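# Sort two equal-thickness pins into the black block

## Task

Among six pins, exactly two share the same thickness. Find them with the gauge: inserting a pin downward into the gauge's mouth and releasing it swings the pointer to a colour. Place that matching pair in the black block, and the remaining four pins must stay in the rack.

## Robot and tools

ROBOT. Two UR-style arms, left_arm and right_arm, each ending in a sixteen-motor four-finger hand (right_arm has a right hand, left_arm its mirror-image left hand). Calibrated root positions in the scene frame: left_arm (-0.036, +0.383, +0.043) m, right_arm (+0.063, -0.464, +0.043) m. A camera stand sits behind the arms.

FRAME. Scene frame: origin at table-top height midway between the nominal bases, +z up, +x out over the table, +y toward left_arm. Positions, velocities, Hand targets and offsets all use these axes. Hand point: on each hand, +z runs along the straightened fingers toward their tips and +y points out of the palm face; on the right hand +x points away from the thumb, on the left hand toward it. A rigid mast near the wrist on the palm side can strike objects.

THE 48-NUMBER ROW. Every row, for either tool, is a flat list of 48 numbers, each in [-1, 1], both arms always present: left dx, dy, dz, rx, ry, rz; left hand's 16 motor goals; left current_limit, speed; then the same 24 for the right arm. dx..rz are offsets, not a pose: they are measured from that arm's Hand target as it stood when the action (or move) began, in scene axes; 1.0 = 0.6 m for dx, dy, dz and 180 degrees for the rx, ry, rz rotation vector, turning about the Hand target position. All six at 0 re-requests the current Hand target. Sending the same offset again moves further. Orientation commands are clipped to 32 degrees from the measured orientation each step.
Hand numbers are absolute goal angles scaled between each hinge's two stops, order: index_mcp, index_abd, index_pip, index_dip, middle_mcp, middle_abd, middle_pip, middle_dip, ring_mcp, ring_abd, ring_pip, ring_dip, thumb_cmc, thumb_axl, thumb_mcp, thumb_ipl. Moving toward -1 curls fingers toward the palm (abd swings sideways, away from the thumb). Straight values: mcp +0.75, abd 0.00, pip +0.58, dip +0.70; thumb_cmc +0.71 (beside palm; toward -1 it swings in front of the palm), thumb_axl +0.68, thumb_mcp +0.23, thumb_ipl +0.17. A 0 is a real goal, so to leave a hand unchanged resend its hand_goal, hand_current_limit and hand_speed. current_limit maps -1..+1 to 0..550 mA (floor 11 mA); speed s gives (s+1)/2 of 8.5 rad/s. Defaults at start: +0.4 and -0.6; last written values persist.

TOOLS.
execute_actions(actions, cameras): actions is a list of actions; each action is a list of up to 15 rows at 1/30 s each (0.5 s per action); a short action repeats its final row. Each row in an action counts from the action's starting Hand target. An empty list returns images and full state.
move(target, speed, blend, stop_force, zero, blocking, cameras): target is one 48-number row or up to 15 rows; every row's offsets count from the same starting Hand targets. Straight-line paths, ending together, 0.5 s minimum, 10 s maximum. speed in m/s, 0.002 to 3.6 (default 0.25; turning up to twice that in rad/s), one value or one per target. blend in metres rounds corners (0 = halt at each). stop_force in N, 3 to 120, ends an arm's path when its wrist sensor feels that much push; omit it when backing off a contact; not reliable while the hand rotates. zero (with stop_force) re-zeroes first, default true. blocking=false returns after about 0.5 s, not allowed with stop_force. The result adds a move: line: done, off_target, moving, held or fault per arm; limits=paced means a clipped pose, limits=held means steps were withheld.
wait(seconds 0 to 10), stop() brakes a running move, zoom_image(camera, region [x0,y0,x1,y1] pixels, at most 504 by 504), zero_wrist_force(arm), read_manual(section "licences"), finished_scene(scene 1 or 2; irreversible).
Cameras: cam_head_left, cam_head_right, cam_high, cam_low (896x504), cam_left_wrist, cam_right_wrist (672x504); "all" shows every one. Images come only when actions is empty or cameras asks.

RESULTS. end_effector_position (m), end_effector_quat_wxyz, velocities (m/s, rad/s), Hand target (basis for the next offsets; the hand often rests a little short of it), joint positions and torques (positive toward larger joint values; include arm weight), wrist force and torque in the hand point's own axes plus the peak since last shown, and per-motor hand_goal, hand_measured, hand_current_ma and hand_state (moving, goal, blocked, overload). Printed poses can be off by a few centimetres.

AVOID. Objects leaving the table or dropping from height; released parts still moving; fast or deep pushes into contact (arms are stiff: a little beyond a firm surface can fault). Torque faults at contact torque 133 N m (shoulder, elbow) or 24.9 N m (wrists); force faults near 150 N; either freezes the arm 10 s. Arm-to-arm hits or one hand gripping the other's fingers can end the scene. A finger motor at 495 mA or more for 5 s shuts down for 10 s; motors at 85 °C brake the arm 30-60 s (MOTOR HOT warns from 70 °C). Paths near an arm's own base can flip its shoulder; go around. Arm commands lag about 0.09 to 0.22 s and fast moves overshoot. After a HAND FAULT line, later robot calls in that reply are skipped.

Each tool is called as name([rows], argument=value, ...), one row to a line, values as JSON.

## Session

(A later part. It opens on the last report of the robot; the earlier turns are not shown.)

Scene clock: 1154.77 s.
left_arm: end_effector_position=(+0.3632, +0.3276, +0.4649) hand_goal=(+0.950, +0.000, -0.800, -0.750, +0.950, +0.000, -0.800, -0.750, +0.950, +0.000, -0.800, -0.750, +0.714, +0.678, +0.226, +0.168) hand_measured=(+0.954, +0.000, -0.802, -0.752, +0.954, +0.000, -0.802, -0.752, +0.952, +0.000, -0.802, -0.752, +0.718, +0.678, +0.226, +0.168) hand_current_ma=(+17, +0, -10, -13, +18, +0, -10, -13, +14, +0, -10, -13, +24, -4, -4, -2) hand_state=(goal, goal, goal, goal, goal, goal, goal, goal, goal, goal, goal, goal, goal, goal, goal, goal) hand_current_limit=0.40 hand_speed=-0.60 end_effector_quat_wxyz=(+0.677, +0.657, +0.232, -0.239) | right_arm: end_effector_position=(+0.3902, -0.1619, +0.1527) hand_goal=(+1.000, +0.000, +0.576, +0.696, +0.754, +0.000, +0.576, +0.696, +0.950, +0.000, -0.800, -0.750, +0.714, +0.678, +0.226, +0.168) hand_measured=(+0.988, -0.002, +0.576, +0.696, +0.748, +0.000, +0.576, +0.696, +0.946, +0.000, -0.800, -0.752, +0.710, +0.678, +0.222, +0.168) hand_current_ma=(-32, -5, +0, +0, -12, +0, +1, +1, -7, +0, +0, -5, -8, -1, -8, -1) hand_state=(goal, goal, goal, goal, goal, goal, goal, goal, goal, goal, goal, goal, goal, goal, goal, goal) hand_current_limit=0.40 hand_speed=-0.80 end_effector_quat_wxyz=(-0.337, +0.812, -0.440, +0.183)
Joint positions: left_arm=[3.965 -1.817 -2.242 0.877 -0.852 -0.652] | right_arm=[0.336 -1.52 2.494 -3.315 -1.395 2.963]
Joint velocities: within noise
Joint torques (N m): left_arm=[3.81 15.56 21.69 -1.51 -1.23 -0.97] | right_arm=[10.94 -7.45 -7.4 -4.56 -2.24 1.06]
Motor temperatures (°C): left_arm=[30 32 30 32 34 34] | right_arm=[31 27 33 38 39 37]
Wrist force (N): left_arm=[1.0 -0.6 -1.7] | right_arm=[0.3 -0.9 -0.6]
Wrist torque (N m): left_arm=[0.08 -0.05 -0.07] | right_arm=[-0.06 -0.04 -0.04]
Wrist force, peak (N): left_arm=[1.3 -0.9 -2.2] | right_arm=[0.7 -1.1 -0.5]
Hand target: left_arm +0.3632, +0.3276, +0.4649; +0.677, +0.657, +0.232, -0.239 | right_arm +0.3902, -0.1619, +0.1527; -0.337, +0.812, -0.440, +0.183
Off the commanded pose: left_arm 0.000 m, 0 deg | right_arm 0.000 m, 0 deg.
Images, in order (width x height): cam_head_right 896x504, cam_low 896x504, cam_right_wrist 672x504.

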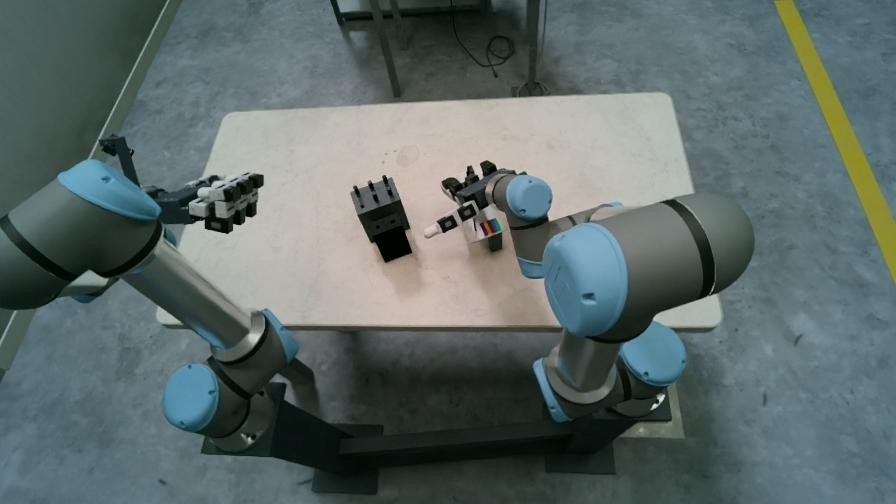

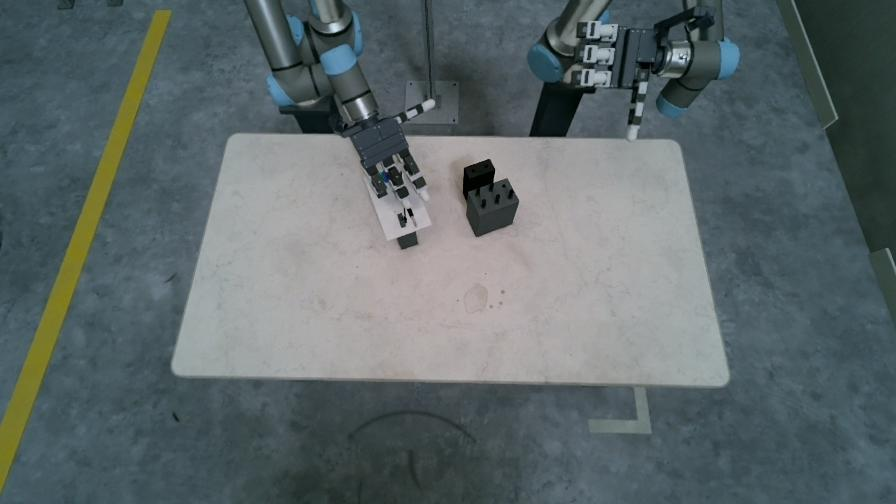

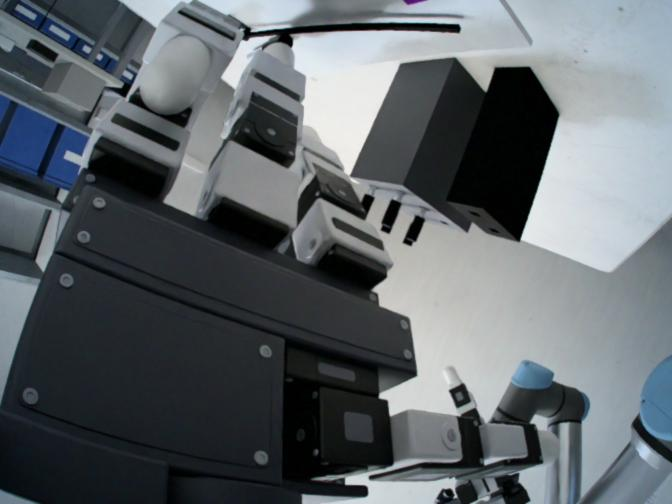

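zoom_image(camera="cam_low", region=[360, 170, 450, 260])

zoom_image(camera="cam_right_wrist", region=[210, 0, 330, 90])

Scaled by 5.600.

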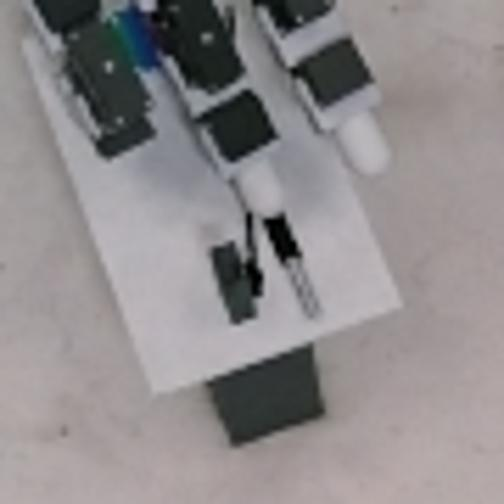

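Scaled by 4.200 from the camera's 672x504 image, which has a finer 960x720 frame.

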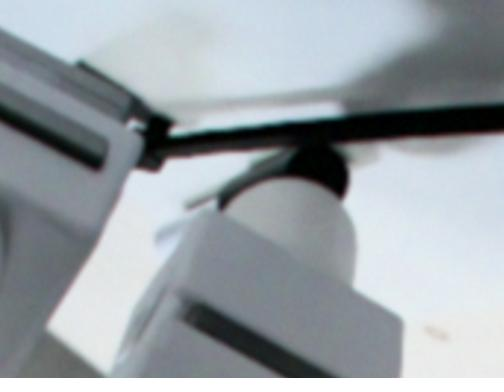

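move([
  [0,0,0,0,0,0, 0.95,0,-0.8,-0.75, 0.95,0,-0.8,-0.75, 0.95,0,-0.8,-0.75, 0.714,0.678,0.226,0.168,0.4,-0.6, 0,0,0.018,0,0,0, 1.0,0,0.576,0.696,0.754,0,0.576,0.696,0.95,0,-0.8,-0.75,0.714,0.678,0.226,0.168,0.4,-0.8],
  [0,0,0,0,0,0, 0.95,0,-0.8,-0.75, 0.95,0,-0.8,-0.75, 0.95,0,-0.8,-0.75, 0.714,0.678,0.226,0.168,0.4,-0.6, 0.0182,0.0118,0.018,0,0,0, 1.0,0,0.576,0.696,0.754,0,0.576,0.696,0.95,0,-0.8,-0.75,0.714,0.678,0.226,0.168,0.4,-0.8],
], speed=0.03, cameras=["cam_low","cam_high","cam_right_wrist"])

zoom_image(camera="cam_low", region=[380, 180, 440, 240])

zoom_image(camera="cam_high", region=[180, 150, 260, 210])

zoom_image(camera="cam_right_wrist", region=[210, 0, 330, 90])

Scene clock: 1211.63 s.
left_arm: end_effector_position=(+0.3632, +0.3276, +0.4649) hand_goal=(+0.950, +0.000, -0.800, -0.750, +0.950, +0.000, -0.800, -0.750, +0.950, +0.000, -0.800, -0.750, +0.714, +0.678, +0.226, +0.168) hand_measured=(+0.954, +0.000, -0.802, -0.752, +0.954, +0.000, -0.802, -0.752, +0.952, +0.000, -0.802, -0.752, +0.718, +0.678, +0.226, +0.168) hand_current_ma=(+17, +0, -10, -13, +18, +0, -10, -13, +14, +0, -10, -13, +24, -4, -4, -2) hand_state=(goal, goal, goal, goal, goal, goal, goal, goal, goal, goal, goal, goal, goal, goal, goal, goal) hand_current_limit=0.40 hand_speed=-0.60 end_effector_quat_wxyz=(+0.677, +0.657, +0.232, -0.239) | right_arm: end_effector_position=(+0.4010, -0.1549, +0.1635) hand_goal=(+1.000, +0.000, +0.576, +0.696, +0.754, +0.000, +0.576, +0.696, +0.950, +0.000, -0.800, -0.750, +0.714, +0.678, +0.226, +0.168) hand_measured=(+0.988, -0.002, +0.576, +0.696, +0.748, +0.000, +0.576, +0.696, +0.946, +0.000, -0.800, -0.752, +0.710, +0.678, +0.222, +0.168) hand_current_ma=(-32, -5, +0, +0, -13, +0, +1, +1, -8, +0, +0, -5, -8, -1, -8, -1) hand_state=(goal, goal, goal, goal, goal, goal, goal, goal, goal, goal, goal, goal, goal, goal, goal, goal) hand_current_limit=0.40 hand_speed=-0.80 end_effector_quat_wxyz=(-0.337, +0.812, -0.440, +0.183)
Joint positions: left_arm=[3.965 -1.817 -2.242 0.877 -0.852 -0.652] | right_arm=[0.346 -1.523 2.45 -3.269 -1.402 2.97]
Joint torques (N m): left_arm=[3.67 15.6 20.81 -1.51 -1.22 -0.89] | right_arm=[12.11 -8.56 -20.75 -1.82 -2.1 1.09]
Wrist force (N): left_arm=[1.2 -0.7 -1.8] | right_arm=[0.5 -0.9 -0.3]
Wrist torque (N m): left_arm=[0.07 -0.06 -0.06] | right_arm=[-0.10 -0.06 -0.03]
Wrist force, peak (N): left_arm=[1.3 -0.7 -2.1] | right_arm=[0.5 -1.2 -0.6]
Hand target: left_arm +0.3632, +0.3276, +0.4649; +0.677, +0.657, +0.232, -0.239 | right_arm +0.4011, -0.1549, +0.1635; -0.337, +0.812, -0.440, +0.183
Off the commanded pose: left_arm 0.000 m, 0 deg | right_arm 0.000 m, 0 deg.
move: done
Images, in order (width x height): cam_high 896x504, cam_low 896x504, cam_right_wrist 672x504.

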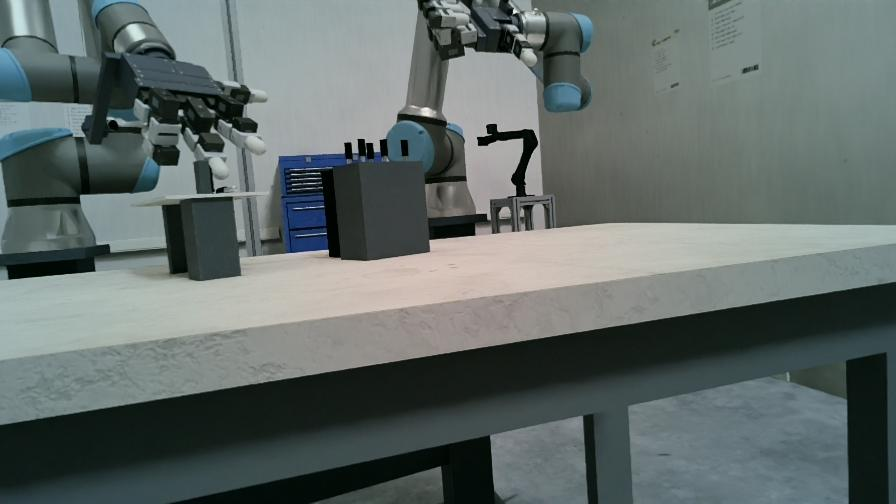

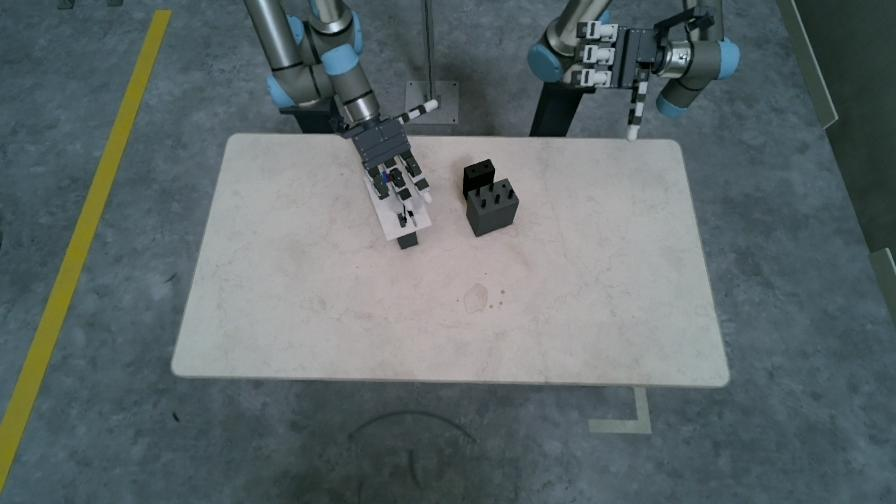

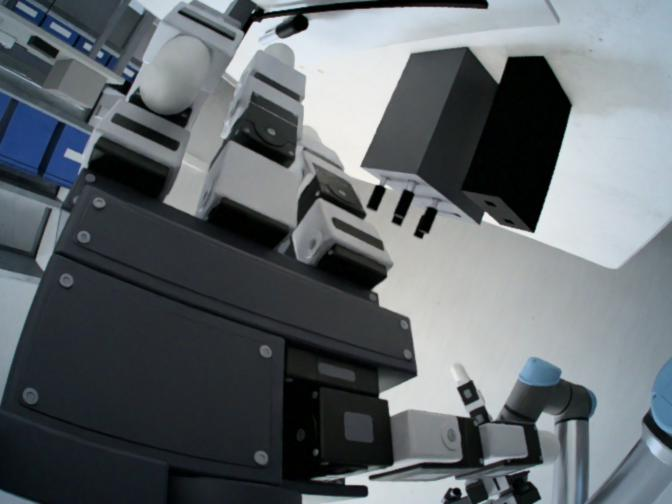

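Scaled by 8.400.

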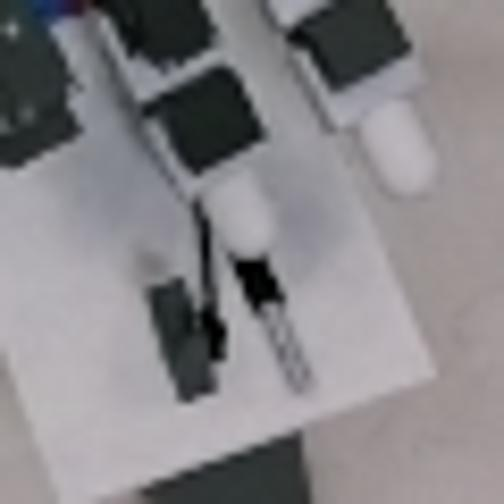

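Scaled by 6.300.

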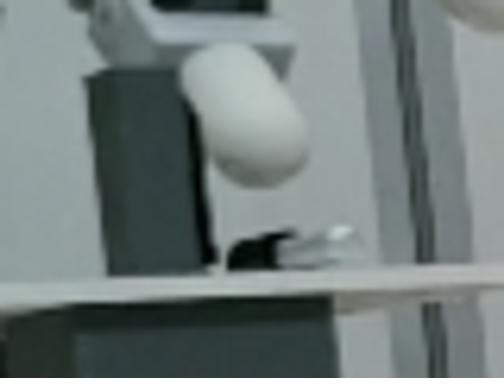

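Scaled by 4.200 from the camera's 672x504 image, which has a finer 960x720 frame.

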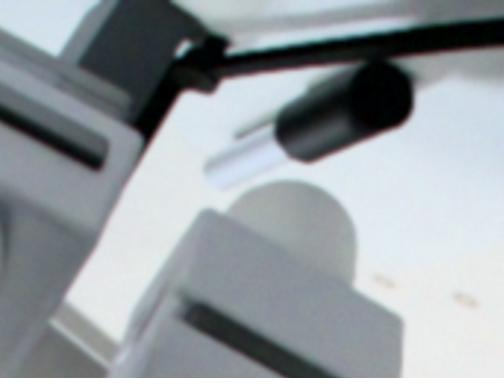

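move([
  [0,0,0,0,0,0, 0.95,0,-0.8,-0.75, 0.95,0,-0.8,-0.75, 0.95,0,-0.8,-0.75, 0.714,0.678,0.226,0.168,0.4,-0.6, 0.0055,-0.0083,0,0,0,0, 1.0,0,0.576,0.696,0.754,0,0.576,0.696,0.95,0,-0.8,-0.75,0.714,0.678,0.226,0.168,0.4,-0.8],
  [0,0,0,0,0,0, 0.95,0,-0.8,-0.75, 0.95,0,-0.8,-0.75, 0.95,0,-0.8,-0.75, 0.714,0.678,0.226,0.168,0.4,-0.6, 0.0055,-0.0083,-0.025,0,0,0, 1.0,0,0.576,0.696,0.754,0,0.576,0.696,0.95,0,-0.8,-0.75,0.714,0.678,0.226,0.168,0.4,-0.8],
], speed=[0.02,0.008], stop_force=3, cameras=["cam_low","cam_high","cam_right_wrist"])

zoom_image(camera="cam_low", region=[380, 180, 440, 240])

zoom_image(camera="cam_high", region=[180, 150, 260, 210])

zoom_image(camera="cam_right_wrist", region=[210, 0, 330, 90])

Scene clock: 1238.73 s.
left_arm: end_effector_position=(+0.3632, +0.3276, +0.4649) hand_goal=(+0.950, +0.000, -0.800, -0.750, +0.950, +0.000, -0.800, -0.750, +0.950, +0.000, -0.800, -0.750, +0.714, +0.678, +0.226, +0.168) hand_measured=(+0.954, +0.000, -0.802, -0.752, +0.954, +0.000, -0.802, -0.752, +0.952, +0.000, -0.802, -0.752, +0.718, +0.678, +0.226, +0.168) hand_current_ma=(+17, +0, -10, -13, +18, +0, -10, -13, +14, +0, -10, -13, +24, -4, -4, -2) hand_state=(goal, goal, goal, goal, goal, goal, goal, goal, goal, goal, goal, goal, goal, goal, goal, goal) hand_current_limit=0.40 hand_speed=-0.60 end_effector_quat_wxyz=(+0.677, +0.657, +0.232, -0.239) | right_arm: end_effector_position=(+0.4044, -0.1598, +0.1485) hand_goal=(+1.000, +0.000, +0.576, +0.696, +0.754, +0.000, +0.576, +0.696, +0.950, +0.000, -0.800, -0.750, +0.714, +0.678, +0.226, +0.168) hand_measured=(+0.988, -0.002, +0.576, +0.696, +0.768, -0.004, +0.586, +0.700, +0.946, +0.000, -0.800, -0.752, +0.710, +0.678, +0.222, +0.168) hand_current_ma=(-32, -5, +0, +0, +40, -6, +25, +8, -8, +0, +0, -5, -8, -1, -8, -1) hand_state=(goal, goal, goal, goal, goal, goal, goal, goal, goal, goal, goal, goal, goal, goal, goal, goal) hand_current_limit=0.40 hand_speed=-0.80 end_effector_quat_wxyz=(-0.337, +0.812, -0.440, +0.183)
Joint positions: left_arm=[3.965 -1.817 -2.242 0.877 -0.852 -0.652] | right_arm=[0.328 -1.479 2.466 -3.327 -1.389 2.957]
Joint torques (N m): left_arm=[4.34 15.27 21.24 -1.22 -0.88 -0.79] | right_arm=[-8.94 -6.88 -6.84 -3.96 2.52 -0.3]
Wrist force (N): left_arm=[0.9 -0.8 -1.8] | right_arm=[1.1 -2.4 -2.9]
Wrist torque (N m): left_arm=[0.05 -0.04 -0.08] | right_arm=[0.18 0.00 0.13]
Wrist force, peak (N): left_arm=[1.4 -0.8 -2.0] | right_arm=[0.9 -2.5 -3.3]
Hand target: left_arm +0.3632, +0.3276, +0.4649; +0.677, +0.657, +0.232, -0.239 | right_arm +0.4044, -0.1598, +0.1485; -0.337, +0.812, -0.440, +0.183
Off the commanded pose: left_arm 0.000 m, 0 deg | right_arm 0.000 m, 0 deg.
move: done
Images, in order (width x height): cam_high 896x504, cam_low 896x504, cam_right_wrist 672x504.

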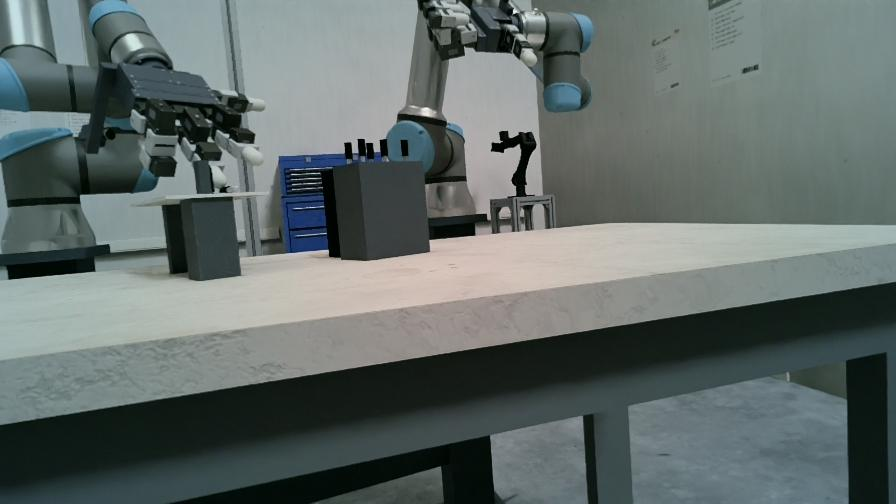

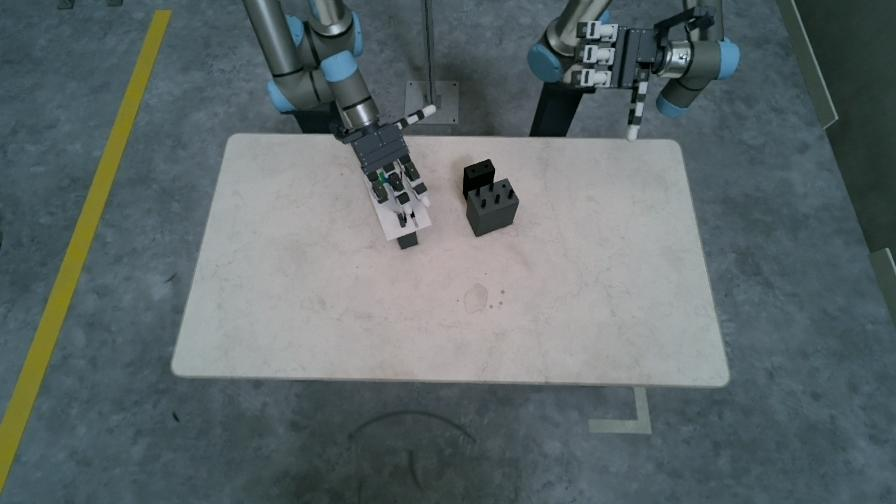

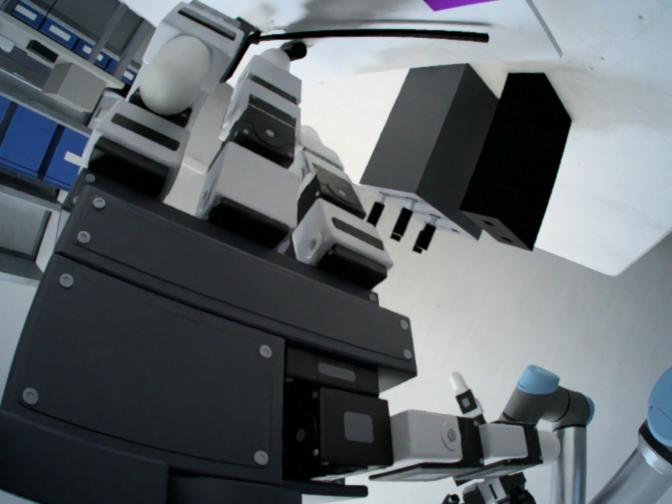

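Scaled by 8.400.

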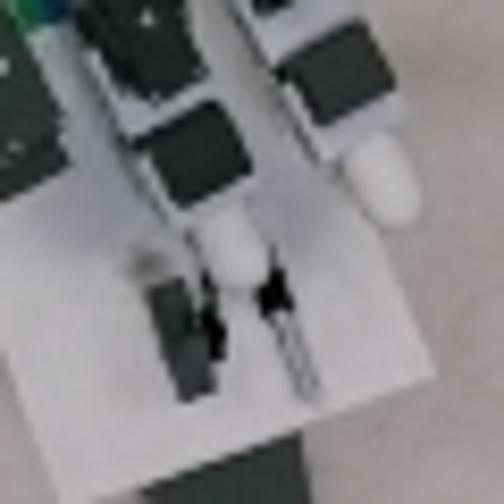

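Scaled by 6.300.

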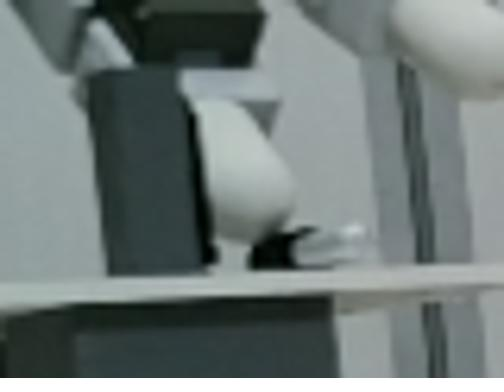

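Scaled by 4.200 from the camera's 672x504 image, which has a finer 960x720 frame.

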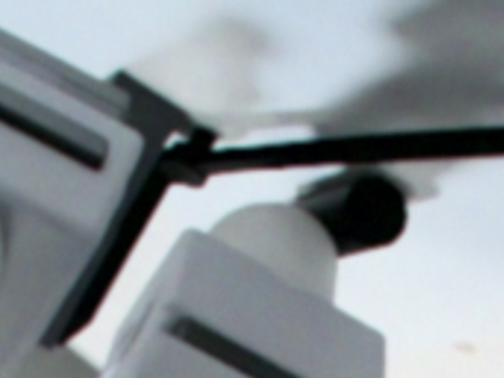

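move(target=[0,0,0,0,0,0, 0.95,0,-0.8,-0.75, 0.95,0,-0.8,-0.75, 0.95,0,-0.8,-0.75, 0.714,0.678,0.226,0.168,0.4,-0.6, -0.0073,0.0112,0,0,0,0, 1.0,0,0.576,0.696,0.754,0,0.576,0.696,0.95,0,-0.8,-0.75,0.714,0.678,0.226,0.168,0.4,-0.8], speed=0.01, stop_force=6, cameras=["cam_low","cam_high","cam_right_wrist"])

zoom_image(camera="cam_low", region=[380, 180, 440, 240])

zoom_image(camera="cam_high", region=[180, 150, 260, 210])

zoom_image(camera="cam_right_wrist", region=[210, 0, 330, 90])

Scene clock: 1250.23 s.
left_arm: end_effector_position=(+0.3632, +0.3276, +0.4649) hand_goal=(+0.950, +0.000, -0.800, -0.750, +0.950, +0.000, -0.800, -0.750, +0.950, +0.000, -0.800, -0.750, +0.714, +0.678, +0.226, +0.168) hand_measured=(+0.954, +0.000, -0.802, -0.752, +0.954, +0.000, -0.802, -0.752, +0.952, +0.000, -0.802, -0.752, +0.718, +0.678, +0.226, +0.168) hand_current_ma=(+17, +0, -10, -13, +18, +0, -10, -13, +14, +0, -10, -13, +24, -4, -4, -2) hand_state=(goal, goal, goal, goal, goal, goal, goal, goal, goal, goal, goal, goal, goal, goal, goal, goal) hand_current_limit=0.40 hand_speed=-0.60 end_effector_quat_wxyz=(+0.677, +0.657, +0.232, -0.239) | right_arm: end_effector_position=(+0.4000, -0.1531, +0.1485) hand_goal=(+1.000, +0.000, +0.576, +0.696, +0.754, +0.000, +0.576, +0.696, +0.950, +0.000, -0.800, -0.750, +0.714, +0.678, +0.226, +0.168) hand_measured=(+0.988, -0.002, +0.576, +0.696, +0.776, -0.004, +0.590, +0.702, +0.946, +0.000, -0.800, -0.752, +0.710, +0.678, +0.222, +0.168) hand_current_ma=(-32, -5, +0, +0, +68, -8, +40, +15, -8, +0, +0, -5, -8, -1, -8, -1) hand_state=(goal, goal, goal, goal, blocked, goal, goal, goal, goal, goal, goal, goal, goal, goal, goal, goal) hand_current_limit=0.40 hand_speed=-0.80 end_effector_quat_wxyz=(-0.337, +0.812, -0.440, +0.183)
Joint positions: left_arm=[3.965 -1.817 -2.242 0.877 -0.852 -0.652] | right_arm=[0.352 -1.476 2.463 -3.33 -1.406 2.974]
Joint torques (N m): left_arm=[3.21 15.31 20.99 -1.44 -0.84 -0.85] | right_arm=[10.99 -8.17 -17.53 -3.76 -2.34 1.13]
Wrist force (N): left_arm=[1.2 -0.7 -1.8] | right_arm=[0.7 -2.6 -2.4]
Wrist torque (N m): left_arm=[0.06 -0.07 -0.06] | right_arm=[0.19 0.01 -0.04]
Wrist force, peak (N): left_arm=[1.3 -0.7 -2.2] | right_arm=[1.1 -2.8 -4.2]
Hand target: left_arm +0.3632, +0.3276, +0.4649; +0.677, +0.657, +0.232, -0.239 | right_arm +0.4000, -0.1531, +0.1485; -0.337, +0.812, -0.440, +0.183
Off the commanded pose: left_arm 0.000 m, 0 deg | right_arm 0.000 m, 0 deg.
move: done
Images, in order (width x height): cam_high 896x504, cam_low 896x504, cam_right_wrist 672x504.

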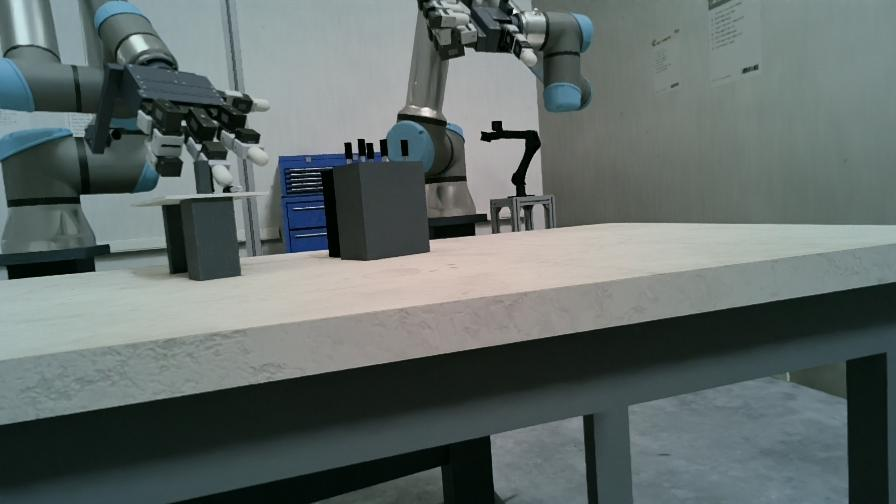

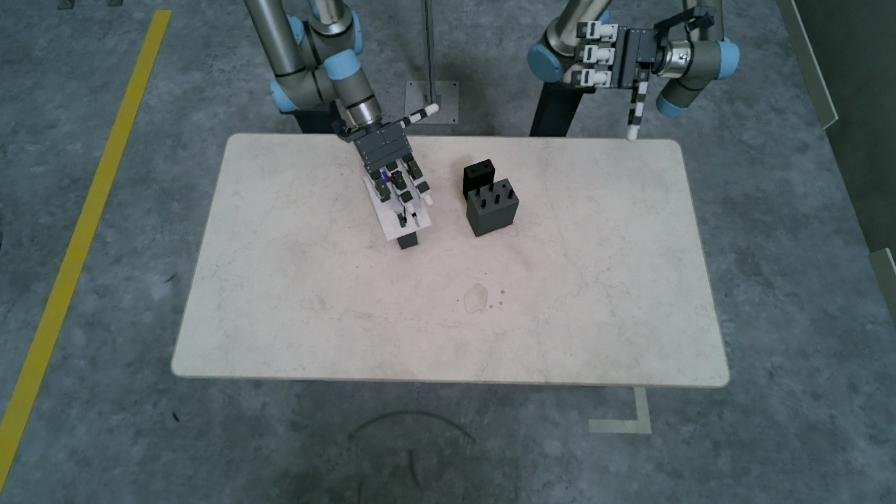

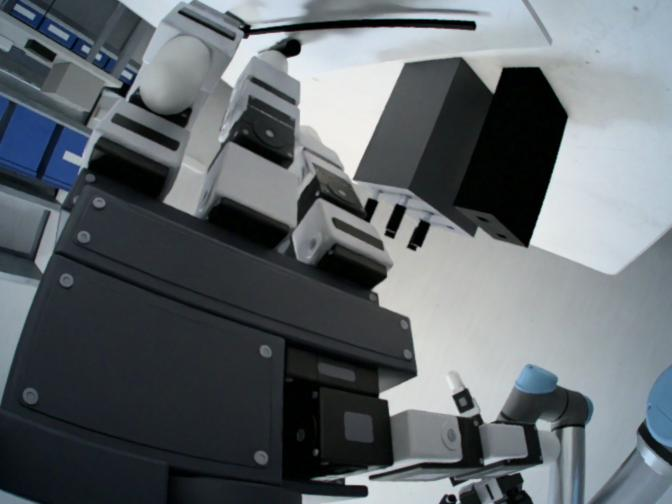

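Scaled by 8.400.

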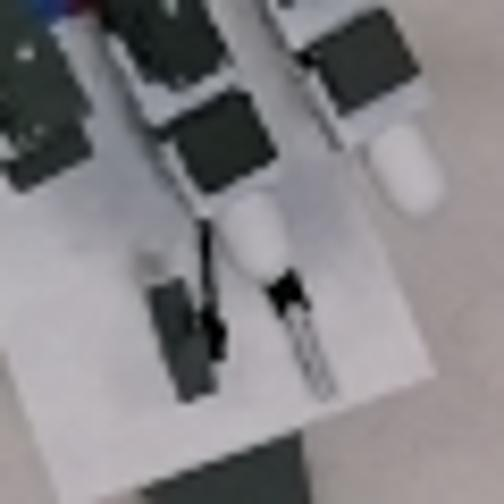

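Scaled by 6.300.

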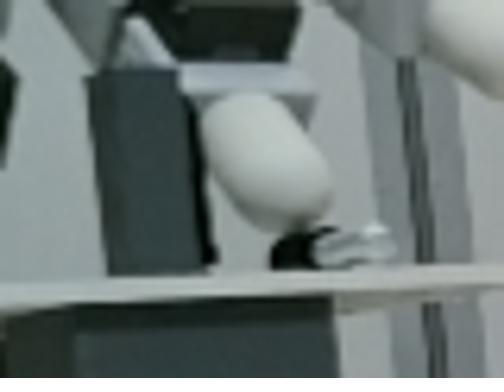

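Scaled by 4.200 from the camera's 672x504 image, which has a finer 960x720 frame.

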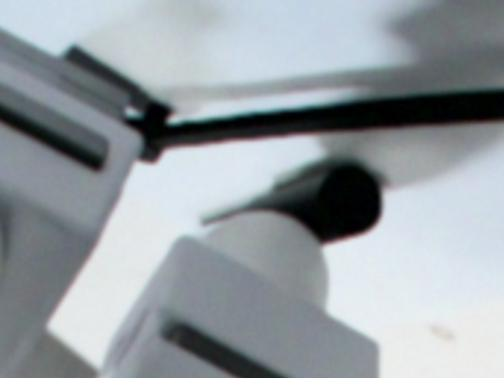

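move(target=[0,0,0,0,0,0, 0.95,0,-0.8,-0.75, 0.95,0,-0.8,-0.75, 0.95,0,-0.8,-0.75, 0.714,0.678,0.226,0.168,0.4,-0.6, -0.0136,0.021,0.0015,0,0,0, 1.0,0,0.576,0.696,0.754,0,0.576,0.696,0.95,0,-0.8,-0.75,0.714,0.678,0.226,0.168,0.4,-0.8], speed=0.01, stop_force=7, cameras=["cam_low","cam_high","cam_right_wrist"])

zoom_image(camera="cam_low", region=[380, 180, 440, 240])

zoom_image(camera="cam_high", region=[180, 150, 260, 210])

zoom_image(camera="cam_right_wrist", region=[210, 0, 330, 90])

Scene clock: 1260.23 s.
left_arm: end_effector_position=(+0.3632, +0.3276, +0.4649) hand_goal=(+0.950, +0.000, -0.800, -0.750, +0.950, +0.000, -0.800, -0.750, +0.950, +0.000, -0.800, -0.750, +0.714, +0.678, +0.226, +0.168) hand_measured=(+0.954, +0.000, -0.802, -0.752, +0.954, +0.000, -0.802, -0.752, +0.952, +0.000, -0.802, -0.752, +0.718, +0.678, +0.226, +0.168) hand_current_ma=(+17, +0, -10, -13, +18, +0, -10, -13, +14, +0, -10, -13, +24, -4, -4, -2) hand_state=(goal, goal, goal, goal, goal, goal, goal, goal, goal, goal, goal, goal, goal, goal, goal, goal) hand_current_limit=0.40 hand_speed=-0.60 end_effector_quat_wxyz=(+0.677, +0.657, +0.232, -0.239) | right_arm: end_effector_position=(+0.3918, -0.1405, +0.1494) hand_goal=(+1.000, +0.000, +0.576, +0.696, +0.754, +0.000, +0.576, +0.696, +0.950, +0.000, -0.800, -0.750, +0.714, +0.678, +0.226, +0.168) hand_measured=(+0.988, -0.002, +0.576, +0.696, +0.770, -0.002, +0.592, +0.704, +0.946, +0.000, -0.800, -0.752, +0.710, +0.678, +0.222, +0.168) hand_current_ma=(-32, -5, +0, +0, +46, -4, +43, +19, -8, +0, +0, -5, -8, -1, -8, -1) hand_state=(goal, goal, goal, goal, goal, goal, goal, goal, goal, goal, goal, goal, goal, goal, goal, goal) hand_current_limit=0.40 hand_speed=-0.80 end_effector_quat_wxyz=(-0.337, +0.812, -0.440, +0.183)
Joint positions: left_arm=[3.965 -1.817 -2.242 0.877 -0.852 -0.652] | right_arm=[0.397 -1.471 2.455 -3.331 -1.437 3.007]
Joint torques (N m): left_arm=[3.91 14.54 21.3 -1.18 -0.99 -0.58] | right_arm=[11.4 -9.16 -17.66 -4.4 -2.34 1.13]
Wrist force (N): left_arm=[1.1 -0.8 -2.1] | right_arm=[0.6 -1.7 -0.9]
Wrist torque (N m): left_arm=[0.08 -0.06 -0.06] | right_arm=[0.00 -0.05 -0.04]
Wrist force, peak (N): left_arm=[1.2 -0.8 -2.1] | right_arm=[0.8 -3.3 -2.7]
Hand target: left_arm +0.3632, +0.3276, +0.4649; +0.677, +0.657, +0.232, -0.239 | right_arm +0.3918, -0.1405, +0.1494; -0.337, +0.812, -0.440, +0.183
Off the commanded pose: left_arm 0.000 m, 0 deg | right_arm 0.000 m, 0 deg.
move: done
Images, in order (width x height): cam_high 896x504, cam_low 896x504, cam_right_wrist 672x504.

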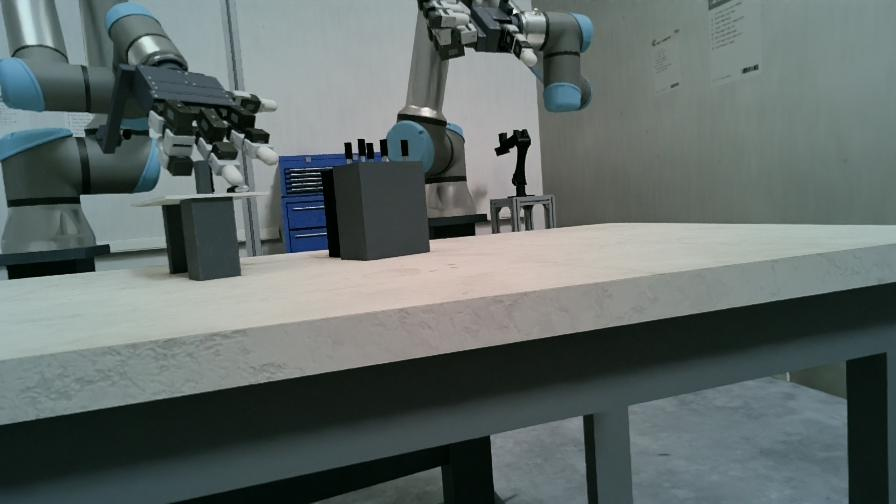

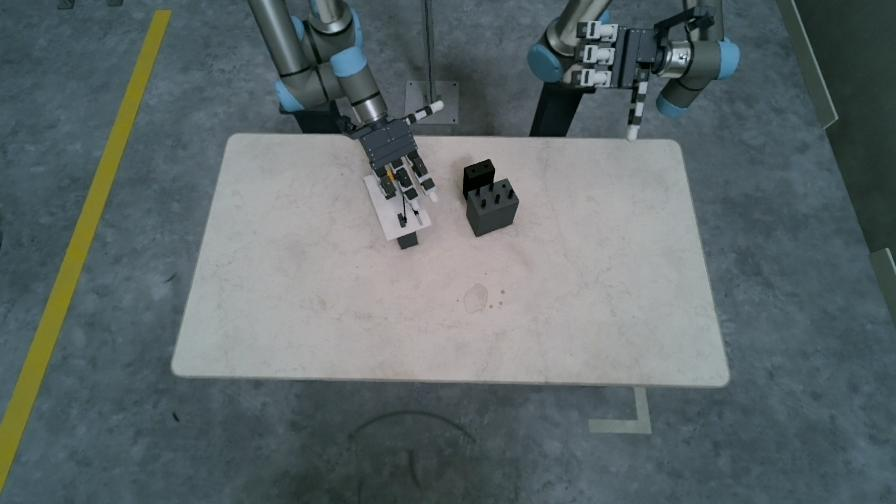

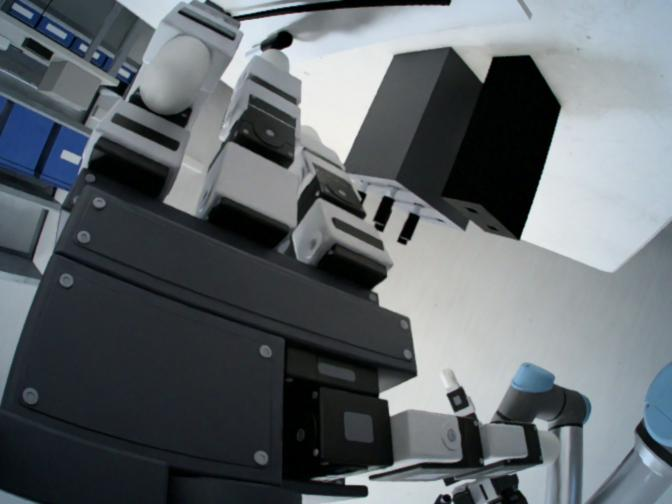

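Scaled by 8.400.

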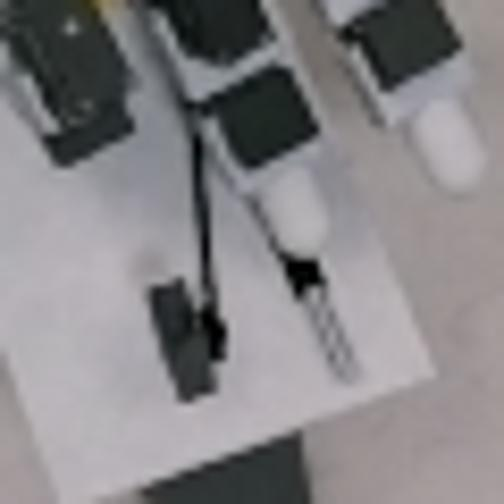

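Scaled by 6.300.

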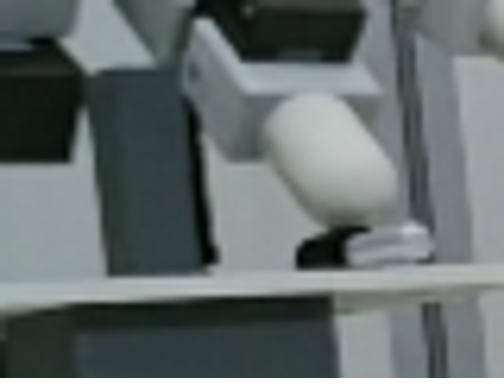

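Scaled by 4.200 from the camera's 672x504 image, which has a finer 960x720 frame.

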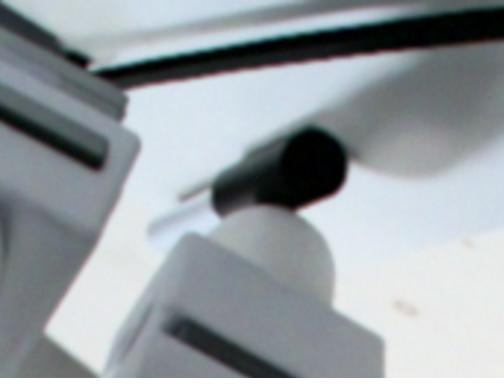

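move(target=[0,0,0,0,0,0, 0.95,0,-0.8,-0.75, 0.95,0,-0.8,-0.75, 0.95,0,-0.8,-0.75, 0.714,0.678,0.226,0.168,0.4,-0.6, -0.0073,0.0112,-0.0022,0,0,0, 1.0,0,0.576,0.696,0.754,0,0.576,0.696,0.95,0,-0.8,-0.75,0.714,0.678,0.226,0.168,0.4,-0.8], speed=0.01, stop_force=7, cameras=["cam_low","cam_high","cam_right_wrist"])

zoom_image(camera="cam_low", region=[380, 180, 440, 240])

zoom_image(camera="cam_high", region=[180, 150, 260, 210])

zoom_image(camera="cam_right_wrist", region=[210, 0, 330, 90])

Scene clock: 1271.93 s.
left_arm: end_effector_position=(+0.3632, +0.3276, +0.4649) hand_goal=(+0.950, +0.000, -0.800, -0.750, +0.950, +0.000, -0.800, -0.750, +0.950, +0.000, -0.800, -0.750, +0.714, +0.678, +0.226, +0.168) hand_measured=(+0.954, +0.000, -0.802, -0.752, +0.954, +0.000, -0.802, -0.752, +0.952, +0.000, -0.802, -0.752, +0.718, +0.678, +0.226, +0.168) hand_current_ma=(+17, +0, -10, -13, +18, +0, -10, -13, +14, +0, -10, -13, +24, -4, -4, -2) hand_state=(goal, goal, goal, goal, goal, goal, goal, goal, goal, goal, goal, goal, goal, goal, goal, goal) hand_current_limit=0.40 hand_speed=-0.60 end_effector_quat_wxyz=(+0.677, +0.657, +0.232, -0.239) | right_arm: end_effector_position=(+0.3875, -0.1338, +0.1480) hand_goal=(+1.000, +0.000, +0.576, +0.696, +0.754, +0.000, +0.576, +0.696, +0.950, +0.000, -0.800, -0.750, +0.714, +0.678, +0.226, +0.168) hand_measured=(+0.988, -0.002, +0.576, +0.696, +0.750, +0.000, +0.576, +0.698, +0.946, +0.000, -0.800, -0.752, +0.710, +0.678, +0.222, +0.168) hand_current_ma=(-32, -5, +0, +0, -12, -1, +1, +4, -8, +0, +0, -5, -8, -1, -8, -1) hand_state=(goal, goal, goal, goal, goal, goal, goal, goal, goal, goal, goal, goal, goal, goal, goal, goal) hand_current_limit=0.40 hand_speed=-0.80 end_effector_quat_wxyz=(-0.337, +0.812, -0.440, +0.183)
Joint positions: left_arm=[3.965 -1.817 -2.242 0.877 -0.852 -0.652] | right_arm=[0.42 -1.462 2.451 -3.339 -1.454 3.024]
Joint torques (N m): left_arm=[2.81 14.72 21.09 -1.2 -0.93 -0.76] | right_arm=[11.11 -8.82 -19.12 -4.47 -2.19 1.16]
Wrist force (N): left_arm=[1.2 -0.6 -1.9] | right_arm=[0.7 -1.3 -0.5]
Wrist torque (N m): left_arm=[0.09 -0.08 -0.06] | right_arm=[-0.14 -0.06 -0.03]
Wrist force, peak (N): left_arm=[1.1 -1.0 -2.2] | right_arm=[0.6 -2.3 -0.9]
Hand target: left_arm +0.3632, +0.3276, +0.4649; +0.677, +0.657, +0.232, -0.239 | right_arm +0.3875, -0.1338, +0.1480; -0.337, +0.812, -0.440, +0.183
Off the commanded pose: left_arm 0.000 m, 0 deg | right_arm 0.000 m, 0 deg.
move: done
Images, in order (width x height): cam_high 896x504, cam_low 896x504, cam_right_wrist 672x504.

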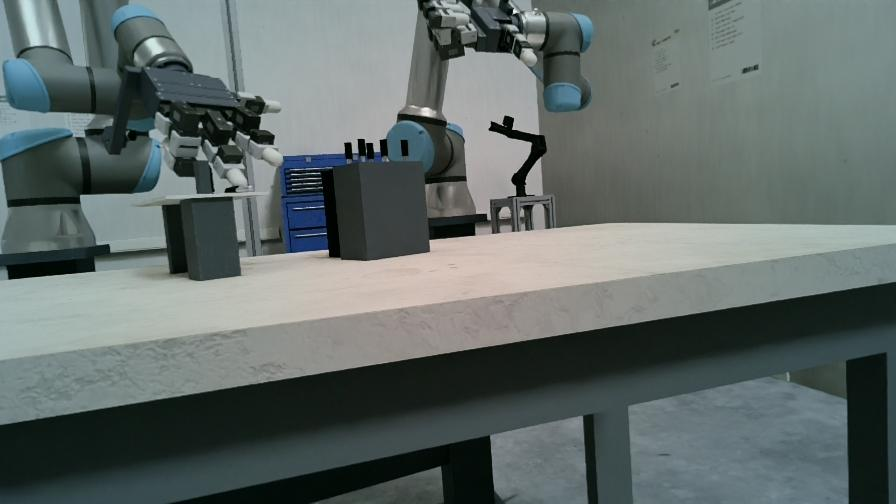

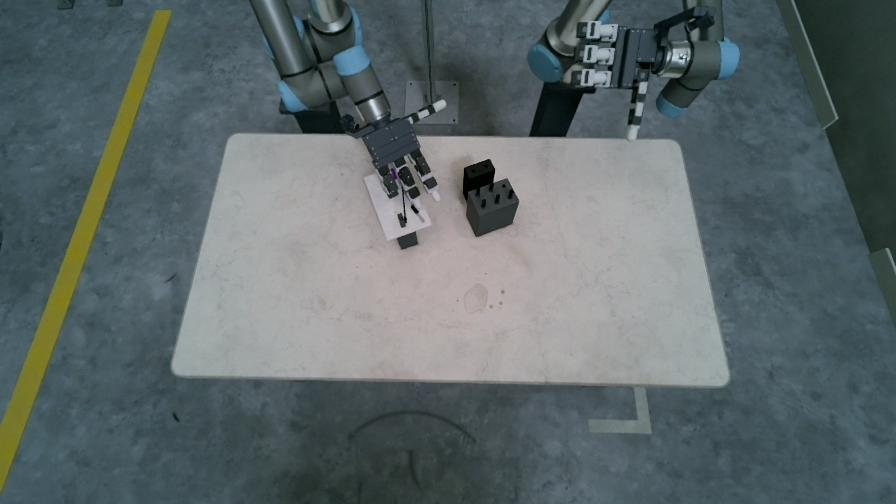

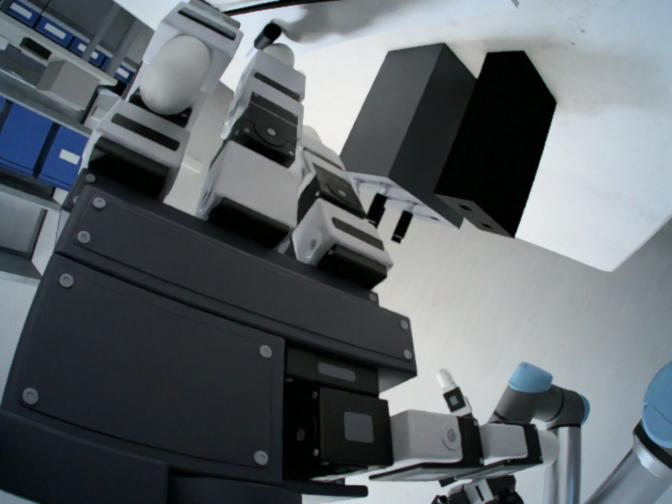

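Scaled by 8.400.

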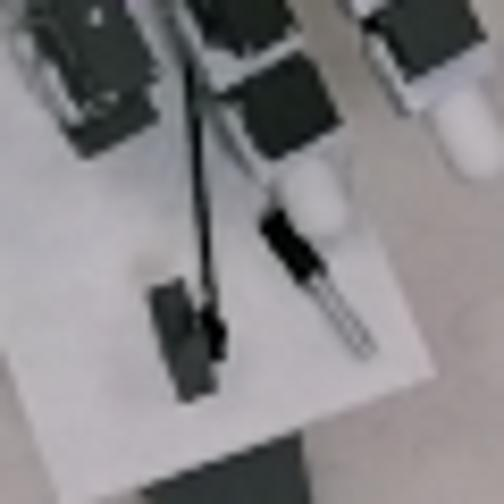

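Scaled by 6.300.

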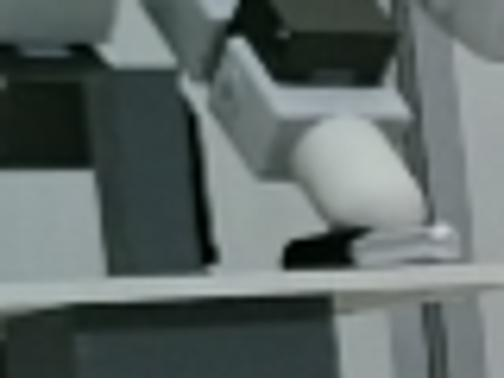

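Scaled by 4.200 from the camera's 672x504 image, which has a finer 960x720 frame.

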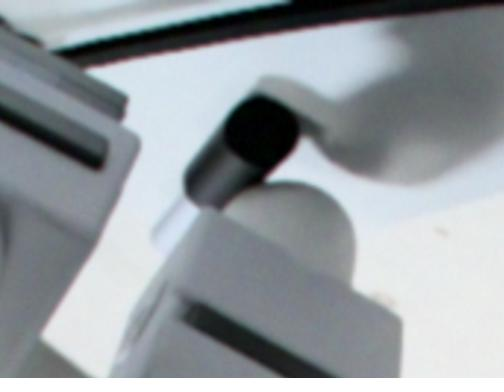

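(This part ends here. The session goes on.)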